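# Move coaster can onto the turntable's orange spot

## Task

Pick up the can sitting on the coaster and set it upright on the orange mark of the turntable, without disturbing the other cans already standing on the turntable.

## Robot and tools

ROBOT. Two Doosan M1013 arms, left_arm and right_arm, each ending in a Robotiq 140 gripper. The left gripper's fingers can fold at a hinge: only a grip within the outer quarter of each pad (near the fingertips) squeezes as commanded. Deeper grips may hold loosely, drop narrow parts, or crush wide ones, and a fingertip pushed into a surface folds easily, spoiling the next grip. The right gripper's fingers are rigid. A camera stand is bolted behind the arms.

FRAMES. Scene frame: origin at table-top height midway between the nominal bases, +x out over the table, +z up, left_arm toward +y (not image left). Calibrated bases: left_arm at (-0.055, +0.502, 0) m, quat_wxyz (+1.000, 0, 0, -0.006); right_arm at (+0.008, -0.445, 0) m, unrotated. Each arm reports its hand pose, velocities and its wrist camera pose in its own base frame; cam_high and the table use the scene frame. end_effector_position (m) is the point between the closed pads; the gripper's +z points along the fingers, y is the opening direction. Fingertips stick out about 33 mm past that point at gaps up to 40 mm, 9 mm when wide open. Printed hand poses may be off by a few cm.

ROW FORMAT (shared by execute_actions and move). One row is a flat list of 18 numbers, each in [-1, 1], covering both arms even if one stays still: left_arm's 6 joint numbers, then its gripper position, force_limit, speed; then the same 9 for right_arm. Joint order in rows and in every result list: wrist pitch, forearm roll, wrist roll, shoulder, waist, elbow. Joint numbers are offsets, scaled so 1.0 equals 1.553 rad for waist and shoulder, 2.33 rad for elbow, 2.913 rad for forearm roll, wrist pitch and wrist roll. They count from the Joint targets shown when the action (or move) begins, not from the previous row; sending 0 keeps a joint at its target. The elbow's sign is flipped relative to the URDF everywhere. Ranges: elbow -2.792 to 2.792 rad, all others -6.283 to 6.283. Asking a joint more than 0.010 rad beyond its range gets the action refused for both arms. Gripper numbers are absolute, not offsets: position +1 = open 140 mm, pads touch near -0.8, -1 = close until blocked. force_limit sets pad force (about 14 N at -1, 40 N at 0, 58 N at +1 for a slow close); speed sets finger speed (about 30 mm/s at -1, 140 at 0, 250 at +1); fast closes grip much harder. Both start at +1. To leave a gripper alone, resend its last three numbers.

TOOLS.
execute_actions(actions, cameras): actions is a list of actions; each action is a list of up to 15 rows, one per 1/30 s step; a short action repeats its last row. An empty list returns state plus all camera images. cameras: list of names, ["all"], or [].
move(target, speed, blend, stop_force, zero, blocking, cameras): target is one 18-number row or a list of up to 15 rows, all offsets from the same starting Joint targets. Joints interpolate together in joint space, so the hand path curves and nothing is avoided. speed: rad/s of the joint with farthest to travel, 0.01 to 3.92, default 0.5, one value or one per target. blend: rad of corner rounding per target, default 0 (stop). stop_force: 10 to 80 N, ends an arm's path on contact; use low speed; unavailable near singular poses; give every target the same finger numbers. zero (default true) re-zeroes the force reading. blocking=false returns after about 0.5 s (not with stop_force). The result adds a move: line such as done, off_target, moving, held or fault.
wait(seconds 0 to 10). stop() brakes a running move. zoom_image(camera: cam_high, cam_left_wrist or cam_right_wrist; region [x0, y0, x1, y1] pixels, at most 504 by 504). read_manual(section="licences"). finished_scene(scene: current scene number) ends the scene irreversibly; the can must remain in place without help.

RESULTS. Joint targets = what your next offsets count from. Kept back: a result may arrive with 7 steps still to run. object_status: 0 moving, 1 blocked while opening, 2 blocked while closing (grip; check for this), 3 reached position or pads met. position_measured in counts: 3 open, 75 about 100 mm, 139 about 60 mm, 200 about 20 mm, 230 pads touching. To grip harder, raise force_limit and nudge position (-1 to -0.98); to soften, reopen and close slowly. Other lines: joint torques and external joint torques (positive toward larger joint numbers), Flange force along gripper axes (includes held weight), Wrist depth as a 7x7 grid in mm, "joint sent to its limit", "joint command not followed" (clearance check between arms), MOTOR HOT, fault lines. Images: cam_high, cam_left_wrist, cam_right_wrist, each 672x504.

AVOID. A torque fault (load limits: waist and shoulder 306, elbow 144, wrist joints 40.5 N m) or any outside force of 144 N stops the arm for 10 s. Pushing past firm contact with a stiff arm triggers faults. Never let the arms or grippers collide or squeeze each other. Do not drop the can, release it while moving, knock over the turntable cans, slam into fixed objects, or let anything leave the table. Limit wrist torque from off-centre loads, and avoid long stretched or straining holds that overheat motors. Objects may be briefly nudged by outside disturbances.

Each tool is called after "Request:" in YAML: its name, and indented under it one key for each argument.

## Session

Request:
execute_actions:
  actions: []

Request:
wait:
  seconds: 1.5
  cameras: ["cam_high"]

Scene clock: 0.00 s.
left_arm: end_effector_position=(+0.5405, -0.6065, +0.3098) position_measured=3 object_status=3 end_effector_quat_wxyz=(-0.294, -0.554, +0.717, -0.304) | right_arm: end_effector_position=(+0.7866, -0.1040, +0.2713) position_measured=3 object_status=3 end_effector_quat_wxyz=(+0.453, +0.640, -0.565, +0.257)
Joint names: [wrist pitch, forearm roll, wrist roll, shoulder, waist, elbow]
Joint positions: left_arm=[0.933 -0.996 3.33 0.258 -0.607 -1.734] | right_arm=[1.68 -0.979 3.37 0.617 0.176 -1.386]
Joint velocities: within noise
Joint torques (N m): no reading
External joint torques (N m): no reading
Flange force (N): no reading
Wrist depth (mm): cam_left_wrist=[2158 736 717 706 661 652 488 / 1972 654 627 605 587 564 522 / 1682 576 562 545 531 515 507 / 1567 146 436 442 423 327 130 / - 373 403 394 386 367 112 / 427 371 338 361 351 348 333 / 406 349 343 338 330 320 250] | cam_right_wrist=[2295 - - - - - 1909 / 1797 1926 2451 - - - - / 1586 1726 2016 2397 2508 2568 2270 / 1374 142 - - - 155 2876 / - 1284 409 - 473 - 100 / 1100 1179 - - 426 443 95 / 1022 1057 327 350 - 424 -]
Joint targets: left_arm=[0.933 -0.996 3.330 0.258 -0.607 -1.734] | right_arm=[1.680 -0.979 3.370 0.617 0.176 -1.386]
Tool commands: left_gripper/position=+1.0 left_gripper/force_limit=+1.0 left_gripper/speed=+1.0 right_gripper/position=+1.0 right_gripper/force_limit=+1.0 right_gripper/speed=+1.0
camera_calibration:
cam_left_wrist: T_world_to_cam=[[-0.972461, 0.206751, -0.10758, 0.692283], [0.232787, 0.839099, -0.491653, 0.538058], [-0.0113795, -0.503156, -0.86412, 0.109307], [0, 0, 0, 1]] pos_world=[0.549209, -0.539616, 0.433468]
cam_right_wrist: T_world_to_cam=[[-0.951798, 0.056202, 0.301532, 0.678836], [-0.157033, 0.755175, -0.636436, 0.383627], [-0.263478, -0.653109, -0.709949, 0.478843], [0, 0, 0, 1]] pos_world=[0.832522, -0.0151207, 0.379417]

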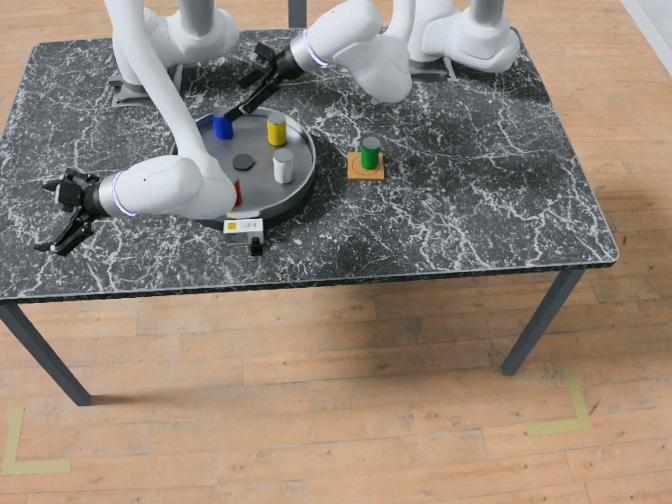

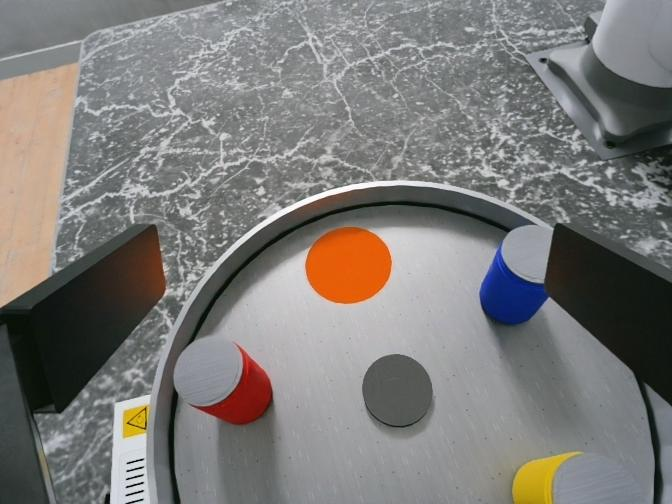

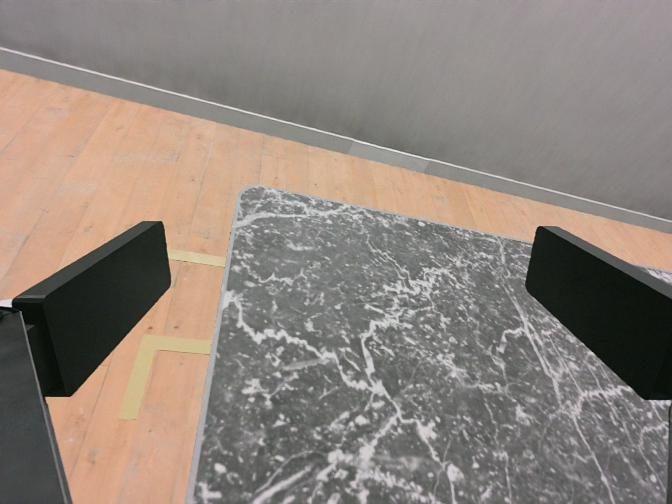

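Scene clock: 1.50 s.
left_arm: end_effector_position=(+0.5405, -0.6065, +0.3098) position_measured=3 object_status=3 end_effector_quat_wxyz=(-0.294, -0.554, +0.717, -0.304) | right_arm: end_effector_position=(+0.7866, -0.1040, +0.2713) position_measured=3 object_status=3 end_effector_quat_wxyz=(+0.453, +0.640, -0.565, +0.257)
Joint names: [wrist pitch, forearm roll, wrist roll, shoulder, waist, elbow]
Joint positions: left_arm=[0.933 -0.996 3.33 0.258 -0.607 -1.734] | right_arm=[1.68 -0.979 3.37 0.617 0.176 -1.386]
Joint torques (N m): left_arm=[0.27 0.18 0.01 -63.8 -1.46 37.29] | right_arm=[1.39 0.15 -0.04 -96.17 1.59 36.18]
External joint torques (N m): left_arm=[-0.18 0.27 -0.02 -0.43 1.53 0.61] | right_arm=[-0.12 -0.02 0.06 1.08 -1.42 -0.65]
Flange force (N): left_arm=[-0.4 -1.5 -1.9] | right_arm=[-0.3 -0.6 2.1]
Wrist depth (mm): cam_left_wrist=[1990 745 729 702 667 652 485 / 1907 661 623 615 593 568 521 / 1707 581 568 553 532 518 497 / 1578 146 430 415 428 412 130 / - 383 403 393 383 368 112 / 428 370 370 361 351 348 257 / 408 348 305 337 329 317 253] | cam_right_wrist=[1672 - - 2115 - 1876 - / 1859 2035 2016 - - - 1797 / 1552 1712 1961 2157 2451 3038 2876 / 1410 141 1672 - - 145 2765 / - 1269 - - 522 - 100 / 1078 1166 353 376 - 484 95 / 1022 1073 332 358 - 413 -]
Joint targets: left_arm=[0.933 -0.996 3.330 0.258 -0.607 -1.734] | right_arm=[1.680 -0.979 3.370 0.617 0.176 -1.386]
Tool commands: left_gripper/position=+1.0 left_gripper/force_limit=+1.0 left_gripper/speed=+1.0 right_gripper/position=+1.0 right_gripper/force_limit=+1.0 right_gripper/speed=+1.0
wait: 1.50 s; at rest by 0.17 s
Images, in order (width x height): cam_high 672x504.

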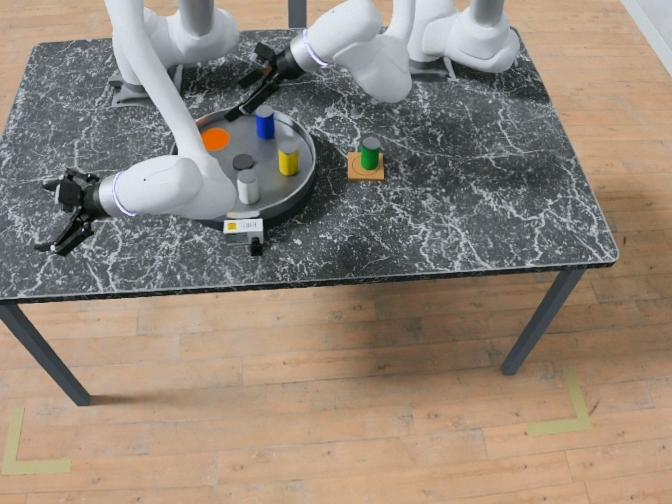

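Request:
zoom_image:
  camera: "cam_high"
  region: [330, 125, 410, 185]

Request:
zoom_image:
  camera: "cam_high"
  region: [160, 100, 320, 220]

Scaled by 6.300 from the camera's 672x504 image, which has a finer 960x720 frame.

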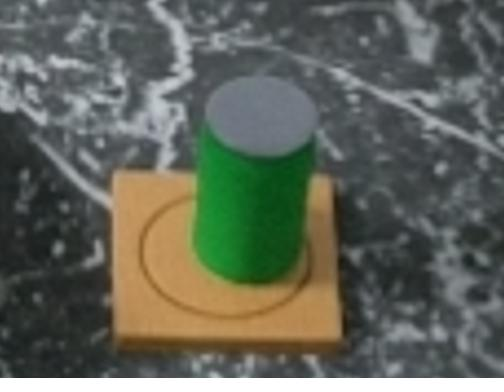

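Scaled by 3.150 from the camera's 672x504 image, which has a finer 960x720 frame.

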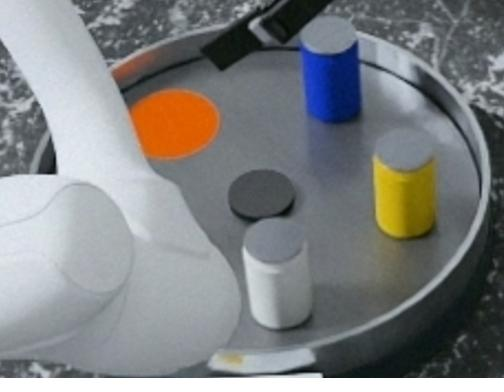

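Request:
move:
  target:
    - [0,0,0,0,0.5795,0,1,1,1,0,0,0,0,0,0,0.36,-0.1,0]
    - [0,0,0,0,0.5795,0,1,1,1,-0.14686,0.33608,-0.2863,-0.07749,0.50818,-0.00288,0.36,-0.1,0]
  speed: [1.3,1.2]
  blend: [0.3,0]
  cameras: ["cam_high","cam_right_wrist"]

Scene clock: 9.83 s.
left_arm: end_effector_position=(+0.8111, +0.0466, +0.3098) position_measured=3 object_status=3 end_effector_quat_wxyz=(+0.132, +0.811, -0.405, +0.402) | right_arm: end_effector_position=(+0.4424, +0.6989, +0.1897) position_measured=84 object_status=3 end_effector_quat_wxyz=(+0.000, +1.000, +0.000, +0.000)
Joint names: [wrist pitch, forearm roll, wrist roll, shoulder, waist, elbow]
Joint positions: left_arm=[0.933 -0.996 3.33 0.258 0.293 -1.734] | right_arm=[1.252 0 2.536 0.497 0.965 -1.393]
Joint torques (N m): left_arm=[0.2 0.26 -0.01 -63.89 -1.75 37.3] | right_arm=[0.07 3.88 -0.14 -89.66 1.42 40.06]
External joint torques (N m): left_arm=[-0.11 0.19 0.01 -0.79 1.82 0.76] | right_arm=[-0.1 0.13 0.14 0.91 -1.46 -0.54]
Flange force (N): left_arm=[-0.5 -1.5 -2.6] | right_arm=[1.3 0.9 1.2]
Wrist depth (mm): cam_left_wrist=[1956 2080 2099 2007 2007 1891 634 / 1972 1891 1860 1802 1774 579 555 / 1774 1695 1646 1589 1546 519 507 / 1589 146 1476 1448 484 472 130 / - 1338 1387 1307 437 424 112 / 1250 1250 1264 412 405 394 378 / 1198 1198 392 382 374 364 363] | cam_right_wrist=[282 - 283 285 287 289 247 / - 301 299 298 299 300 253 / - 319 320 229 315 313 264 / 348 107 150 230 327 139 281 / - 90 132 376 376 109 88 / - 59 397 396 401 - 64 / - - 426 451 428 - -]
Joint targets: left_arm=[0.933 -0.996 3.330 0.258 0.293 -1.734] | right_arm=[1.252 0.000 2.536 0.497 0.965 -1.393]
move: done; blend cut to 0 rad at target 1
camera_calibration:
cam_right_wrist: T_world_to_cam=[[0.00688113, -0.999881, 0.0138382, 0.699281], [-0.941498, -0.00181516, 0.337012, 0.362703], [-0.336947, -0.0153476, -0.941399, 0.485302], [0, 0, 0, 1]] pos_world=[0.500193, 0.707304, 0.32495]
Images, in order (width x height): cam_high 672x504, cam_right_wrist 672x504.

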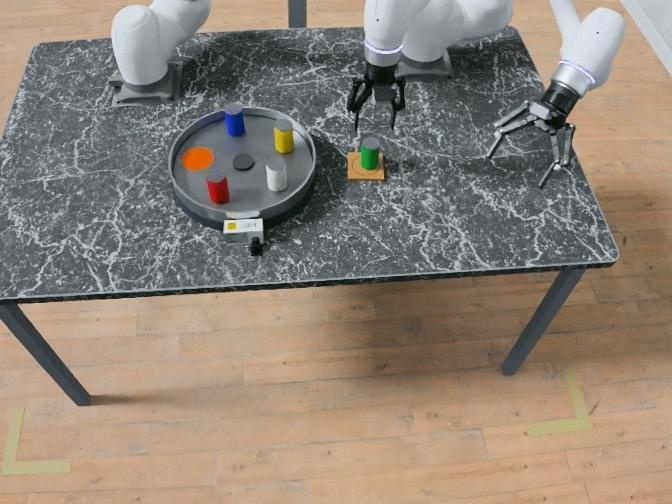

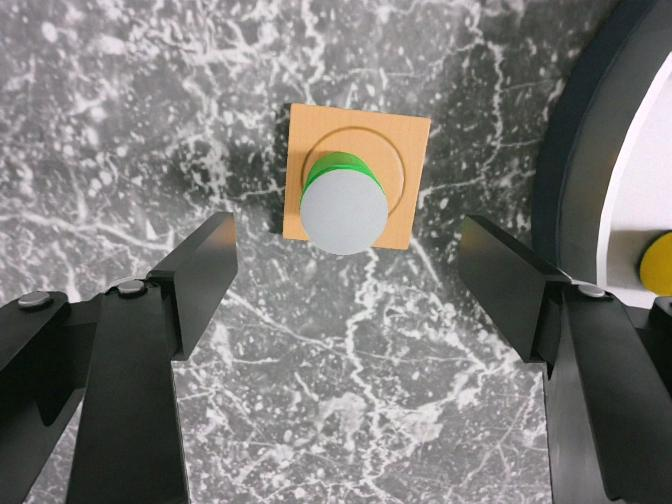

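Request:
move:
  target: [0,0,0,0,0,0,1,1,1,-0.06488,0,-0.0003,0.051,-0.0005,-0.04712,0.36,-0.1,0]
  speed: 0.35

Request:
execute_actions:
  actions:
    - [[0,0,0,0,0,0,1,1,1,0,0,0,0,0,0,-1,-0.1,-0.8]]
    - [[0,0,0,0,0,0,1,1,1,0,0,0,0,0,0,-1,-0.1,-0.8]]

Request:
move:
  target:
    - [0,0,0,0,0,0,1,1,1,0.04854,0,0,-0.04039,0,0.03376,-1,-0.1,-0.8]
    - [0,0,0,0,0,0,1,1,1,0.0446,0,-0.07576,-0.23436,-0.14205,-0.10043,-1,-0.1,-0.8]
  speed: [0.4,0.6]
  blend: [0.03,0]
  cameras: ["cam_high","cam_right_wrist"]

Request:
wait:
  seconds: 1.5
  cameras: ["cam_high","cam_right_wrist"]

Scene clock: 12.20 s.
left_arm: end_effector_position=(+0.8111, +0.0466, +0.3098) position_measured=3 object_status=3 end_effector_quat_wxyz=(+0.132, +0.811, -0.405, +0.402) | right_arm: end_effector_position=(+0.4427, +0.6986, +0.0680) position_measured=84 object_status=3 end_effector_quat_wxyz=(+0.000, +1.000, +0.000, +0.000)
Joint names: [wrist pitch, forearm roll, wrist roll, shoulder, waist, elbow]
Joint positions: left_arm=[0.933 -0.996 3.33 0.258 0.293 -1.734] | right_arm=[1.063 0 2.535 0.576 0.964 -1.502]
Joint torques (N m): left_arm=[0.2 0.14 0.04 -63.82 -1.7 37.42] | right_arm=[0.1 3.77 -0.1 -93.97 1.36 37.6]
External joint torques (N m): left_arm=[-0.11 0.31 -0.04 -0.82 1.74 0.57] | right_arm=[-0.13 -0.06 0.1 1.66 -1.28 -1.18]
Flange force (N): left_arm=[-0.4 -1.1 -2.6] | right_arm=[0.8 1.3 2.4]
Wrist depth (mm): cam_left_wrist=[1891 2061 2099 2007 1939 1907 630 / 1939 1875 1845 1774 1682 578 557 / 1733 1682 1658 1600 1567 515 504 / 1623 146 1495 1448 485 467 130 / - 1346 1354 1278 437 424 112 / 1264 1264 1264 412 405 394 377 / 1198 1179 392 381 373 365 363] | cam_right_wrist=[175 176 174 177 179 180 179 / 185 186 183 183 181 188 188 / 197 196 192 183 188 200 - / - 108 150 107 152 139 213 / - 90 132 113 117 109 88 / - 59 247 246 242 - 64 / - - 266 266 268 - -]
Joint targets: left_arm=[0.933 -0.996 3.330 0.258 0.293 -1.734] | right_arm=[1.063 0.000 2.535 0.576 0.964 -1.502]
move: done

Scene clock: 12.97 s.
left_arm: end_effector_position=(+0.8111, +0.0466, +0.3098) position_measured=3 object_status=3 end_effector_quat_wxyz=(+0.132, +0.811, -0.405, +0.402) | right_arm: end_effector_position=(+0.4427, +0.6985, +0.0679) position_measured=142 object_status=0 end_effector_quat_wxyz=(+0.000, +1.000, +0.000, +0.000)
Joint names: [wrist pitch, forearm roll, wrist roll, shoulder, waist, elbow]
Joint positions: left_arm=[0.933 -0.996 3.33 0.258 0.293 -1.734] | right_arm=[1.063 0 2.535 0.576 0.964 -1.502]
Joint torques (N m): left_arm=[0.25 0.21 0 -63.74 -1.97 37.4] | right_arm=[0.1 3.8 -0.07 -93.22 1.14 37.08]
External joint torques (N m): left_arm=[-0.14 0.21 0 -0.75 1.57 0.61] | right_arm=[-0.13 -0.08 0.06 0.82 -0.81 -0.61]
External joint torques at the end of the 1st action: left_arm=[-0.07 0.28 -0.06 -0.9 1.79 0.54] | right_arm=[-0.1 -0.05 0.08 1.45 -1.3 -0.73]
Flange force (N): left_arm=[-0.4 -1.1 -2.3] | right_arm=[0.5 0.9 1.3]
Flange force at the end of the 1st action (N): left_arm=[-0.5 -1.0 -2.8] | right_arm=[1.3 0.7 1.8]
Wrist depth (mm): cam_left_wrist=[2061 2061 2080 1956 1956 1875 627 / 1990 1907 1816 1760 1747 576 555 / 1760 1682 1634 1623 1578 512 504 / 1611 146 1486 1467 484 471 130 / - 1346 1378 1293 436 422 112 / 1278 1278 1243 411 404 396 378 / 1211 1167 390 384 374 367 361] | cam_right_wrist=[173 175 176 177 177 178 176 / 187 185 184 182 184 188 189 / - 197 195 182 187 200 199 / 211 212 114 107 118 213 219 / - 92 91 113 113 92 202 / - 59 62 245 246 64 71 / - - - 262 - - -]
Joint targets: left_arm=[0.933 -0.996 3.330 0.258 0.293 -1.734] | right_arm=[1.063 0.000 2.535 0.576 0.964 -1.502]
Kept back: 7 steps.

Scene clock: 14.73 s.
left_arm: end_effector_position=(+0.8111, +0.0466, +0.3098) position_measured=3 object_status=3 end_effector_quat_wxyz=(+0.132, +0.811, -0.405, +0.402) | right_arm: end_effector_position=(+0.4552, +0.4656, +0.2197) position_measured=151 object_status=2 end_effector_quat_wxyz=(+0.000, +1.000, +0.000, +0.000)
Joint names: [wrist pitch, forearm roll, wrist roll, shoulder, waist, elbow]
Joint positions: left_arm=[0.933 -0.996 3.33 0.258 0.293 -1.734] | right_arm=[1.193 0 2.315 0.212 0.744 -1.736]
Joint torques (N m): left_arm=[0.21 0.16 -0.01 -63.99 -1.58 37.28] | right_arm=[0.11 4.05 -0.09 -63.57 1.43 40.33]
External joint torques (N m): left_arm=[-0.12 0.28 0 -0.72 1.53 0.7] | right_arm=[-0.15 -0.12 0.09 3.64 -1.68 -1.61]
Flange force (N): left_arm=[-0.2 -1.3 -2.3] | right_arm=[3.3 0.1 4.4]
Wrist depth (mm): cam_left_wrist=[1972 2080 2099 1990 1939 1923 630 / 1990 1891 1860 1774 1760 578 557 / 1747 1682 1646 1589 1600 515 505 / 1634 146 1486 1439 482 471 130 / - 1330 1346 1293 438 428 112 / 1278 1271 1257 412 404 390 378 / 1173 1198 394 382 373 367 363] | cam_right_wrist=[310 310 312 265 266 267 268 / 326 324 285 280 281 283 285 / 336 342 302 290 299 297 302 / 358 353 118 107 117 320 324 / - 92 91 113 113 93 338 / - - 57 120 - 64 69 / - - - - - - 69]
Joint targets: left_arm=[0.933 -0.996 3.330 0.258 0.293 -1.734] | right_arm=[1.193 0.000 2.315 0.212 0.744 -1.737]
move: done
camera_calibration:
cam_right_wrist: T_world_to_cam=[[0.00729036, -0.999878, 0.0137962, 0.46531], [-0.941527, -0.002216, 0.33693, 0.36442], [-0.336858, -0.0154458, -0.941429, 0.514383], [0, 0, 0, 1]] pos_world=[0.512993, 0.474006, 0.355051]
Images, in order (width x height): cam_high 672x504, cam_right_wrist 672x504.

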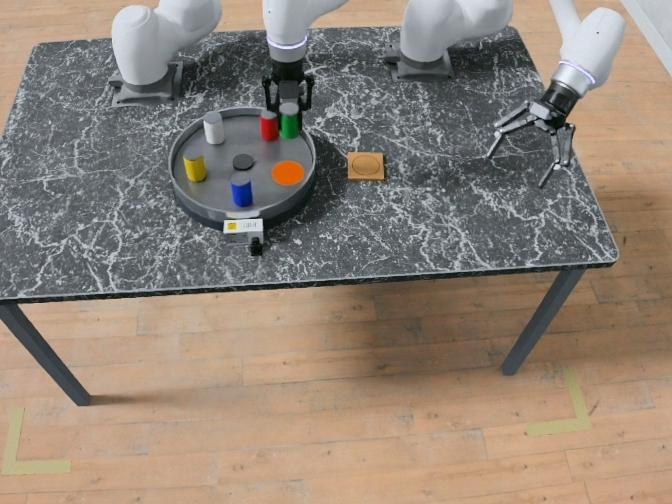

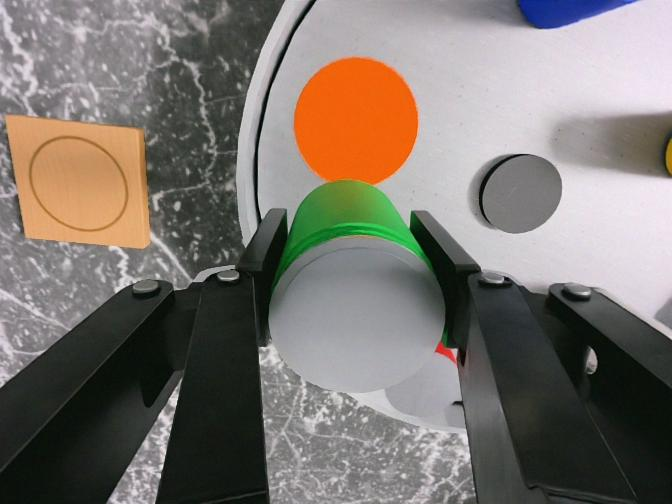

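Scene clock: 16.23 s.
left_arm: end_effector_position=(+0.8111, +0.0466, +0.3098) position_measured=3 object_status=3 end_effector_quat_wxyz=(+0.132, +0.811, -0.405, +0.402) | right_arm: end_effector_position=(+0.4552, +0.4655, +0.2198) position_measured=151 object_status=2 end_effector_quat_wxyz=(+0.000, +1.000, +0.000, +0.000)
Joint names: [wrist pitch, forearm roll, wrist roll, shoulder, waist, elbow]
Joint positions: left_arm=[0.933 -0.996 3.33 0.258 0.293 -1.734] | right_arm=[1.193 0 2.315 0.212 0.744 -1.737]
Joint torques (N m): left_arm=[0.2 0.2 0.01 -63.68 -1.74 37.27] | right_arm=[0.06 4.03 -0.07 -63.68 1.32 40.15]
External joint torques (N m): left_arm=[-0.09 0.23 -0.01 -0.81 1.51 0.65] | right_arm=[-0.1 -0.07 0.07 3.17 -1.07 -1.4]
Flange force (N): left_arm=[-0.2 -1.1 -2.3] | right_arm=[2.5 -0.4 3.7]
Wrist depth (mm): cam_left_wrist=[2025 2080 2080 2025 1939 1891 627 / 1990 1939 1860 1774 1747 575 558 / 1733 1707 1611 1634 1556 514 503 / 1600 146 1476 1439 481 469 130 / - 1338 1362 1285 440 424 112 / 1271 1257 1243 412 402 394 375 / 1192 1185 391 383 374 364 363] | cam_right_wrist=[311 - 312 265 265 267 268 / 325 328 284 281 282 282 284 / 336 339 297 207 300 295 303 / 363 355 115 107 117 320 322 / - 92 91 113 113 93 279 / - - 57 331 - 64 69 / - - - 463 - - 69]
Joint targets: left_arm=[0.933 -0.996 3.330 0.258 0.293 -1.734] | right_arm=[1.193 0.000 2.315 0.212 0.744 -1.737]
Tool commands: left_gripper/position=+1.0 left_gripper/force_limit=+1.0 left_gripper/speed=+1.0 right_gripper/position=-1.0 right_gripper/force_limit=-0.1 right_gripper/speed=-0.8
wait: 1.50 s; at rest by 0.17 s
camera_calibration:
cam_right_wrist: T_world_to_cam=[[0.00729036, -0.999878, 0.0137962, 0.46521], [-0.941527, -0.002216, 0.33693, 0.36442], [-0.336858, -0.0154458, -0.941429, 0.514381], [0, 0, 0, 1]] pos_world=[0.512993, 0.473906, 0.355051]
Images, in order (width x height): cam_high 672x504, cam_right_wrist 672x504.

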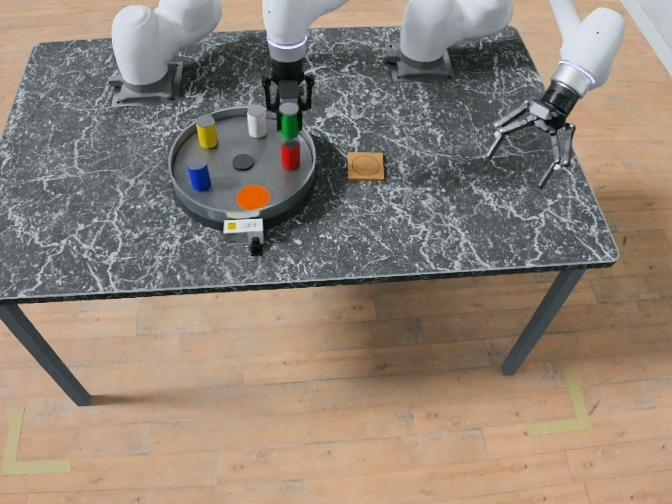

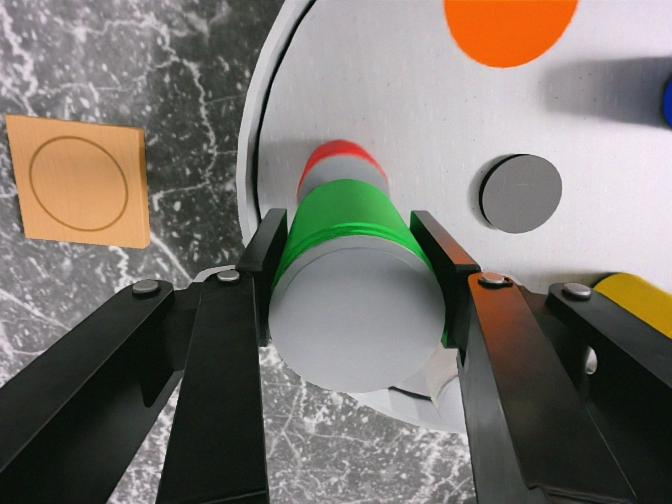

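Request:
wait:
  seconds: 1

Scene clock: 18.83 s.
left_arm: end_effector_position=(+0.8111, +0.0466, +0.3098) position_measured=3 object_status=3 end_effector_quat_wxyz=(+0.132, +0.811, -0.405, +0.402) | right_arm: end_effector_position=(+0.4552, +0.4655, +0.2198) position_measured=151 object_status=2 end_effector_quat_wxyz=(+0.000, +1.000, +0.000, +0.000)
Joint names: [wrist pitch, forearm roll, wrist roll, shoulder, waist, elbow]
Joint positions: left_arm=[0.933 -0.996 3.33 0.258 0.293 -1.734] | right_arm=[1.193 0 2.315 0.212 0.744 -1.737]
Joint torques (N m): left_arm=[0.23 0.16 0.03 -63.92 -1.7 37.21] | right_arm=[0.09 4.02 -0.07 -63.69 1.45 40.1]
External joint torques (N m): left_arm=[-0.13 0.29 -0.04 -0.67 1.67 0.71] | right_arm=[-0.14 -0.07 0.07 3.5 -1.51 -1.27]
Flange force (N): left_arm=[-0.3 -1.5 -2.4] | right_arm=[3.5 -0.4 3.9]
Wrist depth (mm): cam_left_wrist=[1972 2061 2043 2061 1939 1891 625 / 1956 1891 1830 1774 1682 576 559 / 1760 1682 1634 1611 1578 512 506 / 1611 146 1467 1457 482 471 130 / - 1346 1370 1315 440 426 112 / 1278 1278 1264 411 401 394 377 / 1217 1173 392 380 374 365 364] | cam_right_wrist=[309 313 308 263 261 267 267 / 323 325 287 274 201 282 283 / 336 347 296 290 299 296 302 / 359 367 118 107 117 319 323 / - 92 91 113 113 93 336 / - - 57 120 - 64 69 / - - - - - - 69]
Joint targets: left_arm=[0.933 -0.996 3.330 0.258 0.293 -1.734] | right_arm=[1.193 0.000 2.315 0.212 0.744 -1.737]
Tool commands: left_gripper/position=+1.0 left_gripper/force_limit=+1.0 left_gripper/speed=+1.0 right_gripper/position=-1.0 right_gripper/force_limit=-0.1 right_gripper/speed=-0.8
wait: 1.00 s; at rest from the start

Request:
wait:
  seconds: 3.14

Request:
move:
  target: [0,0,0,0,0,0,1,1,1,-0.06546,0,0,0.04743,-0.0002,-0.05025,-1,-0.1,-0.8]
  speed: 0.3

Request:
execute_actions:
  actions:
    - [[0,0,0,0,0,0,1,1,1,0,0,0,0,0,0,0.1,-0.1,0]]

Request:
move:
  target: [0,0,0,0,0,0,1,1,1,0.06546,0,0,-0.04743,0.0002,0.05025,0.1,-0.1,0]
  speed: 0.45
  cameras: ["cam_high","cam_right_wrist"]

Scene clock: 22.30 s.
left_arm: end_effector_position=(+0.8111, +0.0466, +0.3098) position_measured=3 object_status=3 end_effector_quat_wxyz=(+0.132, +0.811, -0.405, +0.402) | right_arm: end_effector_position=(+0.4552, +0.4655, +0.2198) position_measured=151 object_status=2 end_effector_quat_wxyz=(+0.000, +1.000, +0.000, +0.000)
Joint names: [wrist pitch, forearm roll, wrist roll, shoulder, waist, elbow]
Joint positions: left_arm=[0.933 -0.996 3.33 0.258 0.293 -1.734] | right_arm=[1.193 0 2.315 0.212 0.744 -1.737]
Joint torques (N m): left_arm=[0.22 0.24 -0.04 -63.96 -1.8 37.16] | right_arm=[0.08 4.05 -0.08 -63.62 1.5 40.1]
External joint torques (N m): left_arm=[-0.12 0.21 0.04 -0.63 1.81 0.74] | right_arm=[-0.12 -0.12 0.08 3.25 -1.47 -1.5]
Flange force (N): left_arm=[-0.6 -1.6 -2.4] | right_arm=[2.9 0.1 3.9]
Wrist depth (mm): cam_left_wrist=[1990 2118 2099 2025 1956 1860 630 / 1956 1939 1845 1787 1720 581 555 / 1720 1682 1611 1611 1556 512 504 / 1634 146 1476 1467 482 471 458 / - 1346 1338 1293 439 424 112 / 1257 1271 1250 410 404 396 376 / 1192 1173 390 381 374 365 363] | cam_right_wrist=[309 308 310 266 267 266 267 / 324 329 284 201 279 282 284 / 335 347 298 205 300 295 300 / 346 349 116 107 117 320 323 / - 92 91 113 113 93 336 / - - 57 120 - 64 69 / - - - 463 - - 69]
Joint targets: left_arm=[0.933 -0.996 3.330 0.258 0.293 -1.734] | right_arm=[1.193 0.000 2.315 0.212 0.744 -1.737]
Tool commands: left_gripper/position=+1.0 left_gripper/force_limit=+1.0 left_gripper/speed=+1.0 right_gripper/position=-1.0 right_gripper/force_limit=-0.1 right_gripper/speed=-0.8
wait: 3.17 s; at rest from the start

Scene clock: 23.27 s.
left_arm: end_effector_position=(+0.8111, +0.0466, +0.3098) position_measured=3 object_status=3 end_effector_quat_wxyz=(+0.132, +0.811, -0.405, +0.402) | right_arm: end_effector_position=(+0.4522, +0.4625, +0.1138) position_measured=151 object_status=2 end_effector_quat_wxyz=(+0.000, +1.000, +0.000, +0.000)
Joint names: [wrist pitch, forearm roll, wrist roll, shoulder, waist, elbow]
Joint positions: left_arm=[0.933 -0.996 3.33 0.258 0.293 -1.734] | right_arm=[1.002 0 2.315 0.286 0.743 -1.854]
Joint torques (N m): left_arm=[0.23 0.18 0.03 -63.99 -1.51 37.31] | right_arm=[0.11 3.68 -0.1 -67.14 1.33 37.05]
External joint torques (N m): left_arm=[-0.15 0.28 -0.04 -0.38 1.69 0.66] | right_arm=[-0.15 -0.11 0.1 3.3 -1.31 -1.97]
Flange force (N): left_arm=[-0.4 -1.8 -2.1] | right_arm=[1.8 0.8 5.0]
Wrist depth (mm): cam_left_wrist=[1990 2118 2099 2043 1956 1907 622 / 2007 1891 1787 1787 1733 579 554 / 1760 1695 1623 1567 1556 515 504 / 1623 146 1486 1430 483 467 130 / - 1307 1346 1315 441 424 112 / 1257 1293 1250 412 404 397 378 / 1217 1192 394 382 374 367 364] | cam_right_wrist=[216 216 167 171 171 172 173 / 228 227 180 181 181 182 183 / 237 241 191 188 193 194 190 / 253 257 128 107 116 204 199 / - 92 91 113 113 93 217 / - - 59 237 - 64 69 / - - - 244 - - 69]
Joint targets: left_arm=[0.933 -0.996 3.330 0.258 0.293 -1.734] | right_arm=[1.002 0.000 2.315 0.286 0.743 -1.854]
move: done

Scene clock: 23.53 s.
left_arm: end_effector_position=(+0.8111, +0.0466, +0.3098) position_measured=3 object_status=3 end_effector_quat_wxyz=(+0.132, +0.811, -0.405, +0.402) | right_arm: end_effector_position=(+0.4522, +0.4625, +0.1138) position_measured=120 object_status=0 end_effector_quat_wxyz=(+0.000, +1.000, +0.000, +0.000)
Joint names: [wrist pitch, forearm roll, wrist roll, shoulder, waist, elbow]
Joint positions: left_arm=[0.933 -0.996 3.33 0.258 0.293 -1.734] | right_arm=[1.002 0 2.315 0.286 0.743 -1.854]
Joint torques (N m): left_arm=[0.22 0.19 0.02 -63.55 -1.74 37.41] | right_arm=[0.06 3.68 -0.09 -65.93 1.25 35.62]
External joint torques (N m): left_arm=[-0.12 0.26 -0.03 -0.92 1.72 0.54] | right_arm=[-0.11 -0.1 0.09 2.42 -1.27 -0.59]
Flange force (N): left_arm=[-0.5 -0.9 -2.6] | right_arm=[2.8 -0.2 2.9]
Wrist depth (mm): cam_left_wrist=[2025 2043 2043 1990 1956 1907 622 / 1956 1923 1845 1802 1774 579 555 / 1774 1720 1646 1611 1556 515 501 / 1611 146 1486 1448 482 467 130 / - 1330 1346 1293 440 424 112 / 1264 1285 1264 412 405 394 376 / 1198 1185 393 381 373 373 364] | cam_right_wrist=[216 217 167 171 171 172 173 / 226 227 180 181 181 182 183 / 237 241 191 140 192 193 190 / 253 256 114 111 115 202 199 / - 90 126 119 135 94 91 / - 59 203 237 238 64 68 / - - 333 244 258 - -]
Joint targets: left_arm=[0.933 -0.996 3.330 0.258 0.293 -1.734] | right_arm=[1.002 0.000 2.315 0.286 0.743 -1.854]
Kept back: 7 steps.

Scene clock: 24.77 s.
left_arm: end_effector_position=(+0.8111, +0.0466, +0.3098) position_measured=3 object_status=3 end_effector_quat_wxyz=(+0.132, +0.811, -0.405, +0.402) | right_arm: end_effector_position=(+0.4552, +0.4655, +0.2197) position_measured=117 object_status=3 end_effector_quat_wxyz=(+0.000, +1.000, +0.000, +0.000)
Joint names: [wrist pitch, forearm roll, wrist roll, shoulder, waist, elbow]
Joint positions: left_arm=[0.933 -0.996 3.33 0.258 0.293 -1.734] | right_arm=[1.193 0 2.315 0.212 0.744 -1.737]
Joint torques (N m): left_arm=[0.2 0.19 0.01 -64.1 -1.68 37.31] | right_arm=[0.13 4.07 -0.05 -62.28 1.53 39.15]
External joint torques (N m): left_arm=[-0.1 0.26 -0.01 -0.72 1.81 0.71] | right_arm=[-0.17 -0.14 0.05 2.18 -1.53 -0.54]
Flange force (N): left_arm=[-0.5 -1.5 -2.6] | right_arm=[3.1 0.1 2.2]
Wrist depth (mm): cam_left_wrist=[2043 2099 2043 1990 1923 1891 637 / 1939 1956 1802 1816 1774 582 557 / 1760 1707 1611 1589 1578 513 503 / 1600 147 1495 1457 483 469 130 / - 1354 1362 1293 439 424 112 / 1250 1278 1250 411 405 394 377 / 1217 1167 394 382 374 364 363] | cam_right_wrist=[313 302 311 266 187 267 262 / 323 328 320 279 281 283 284 / 338 340 306 300 300 297 301 / 355 355 151 310 154 313 322 / - 89 321 248 333 94 91 / - 59 66 435 358 64 68 / - - - 464 - - -]
Joint targets: left_arm=[0.933 -0.996 3.330 0.258 0.293 -1.734] | right_arm=[1.193 0.000 2.315 0.212 0.744 -1.737]
move: done
camera_calibration:
cam_right_wrist: T_world_to_cam=[[0.00729109, -0.999878, 0.0137951, 0.46521], [-0.941495, -0.0022156, 0.337018, 0.364372], [-0.336947, -0.0154452, -0.941397, 0.514415], [0, 0, 0, 1]] pos_world=[0.512993, 0.473906, 0.35505]
Images, in order (width x height): cam_high 672x504, cam_right_wrist 672x504.

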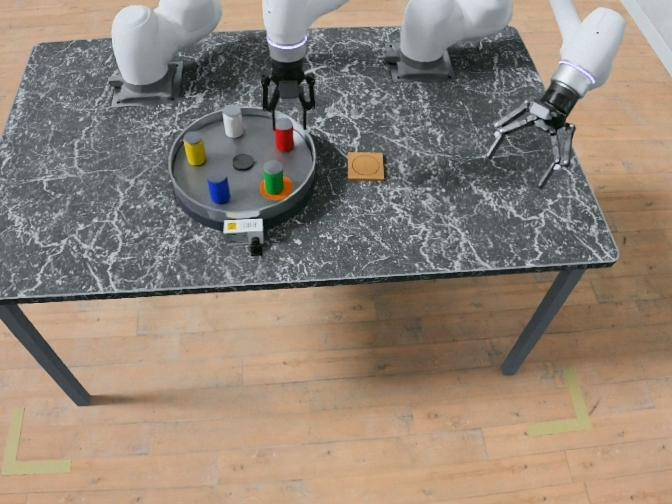

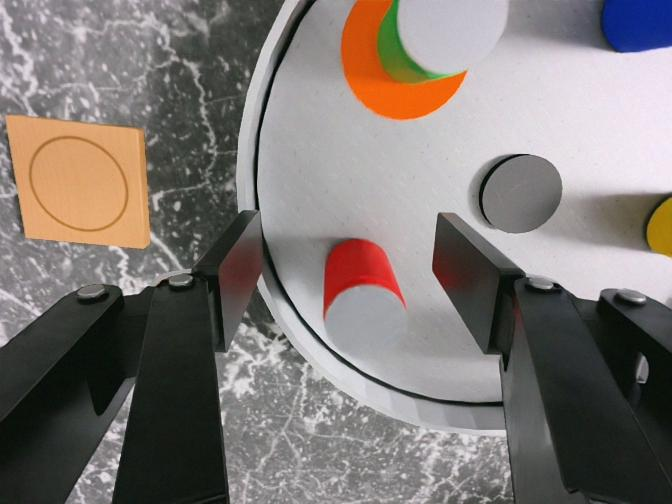

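Request:
finished_scene:
  scene: 2

The scene is finished: the task was done.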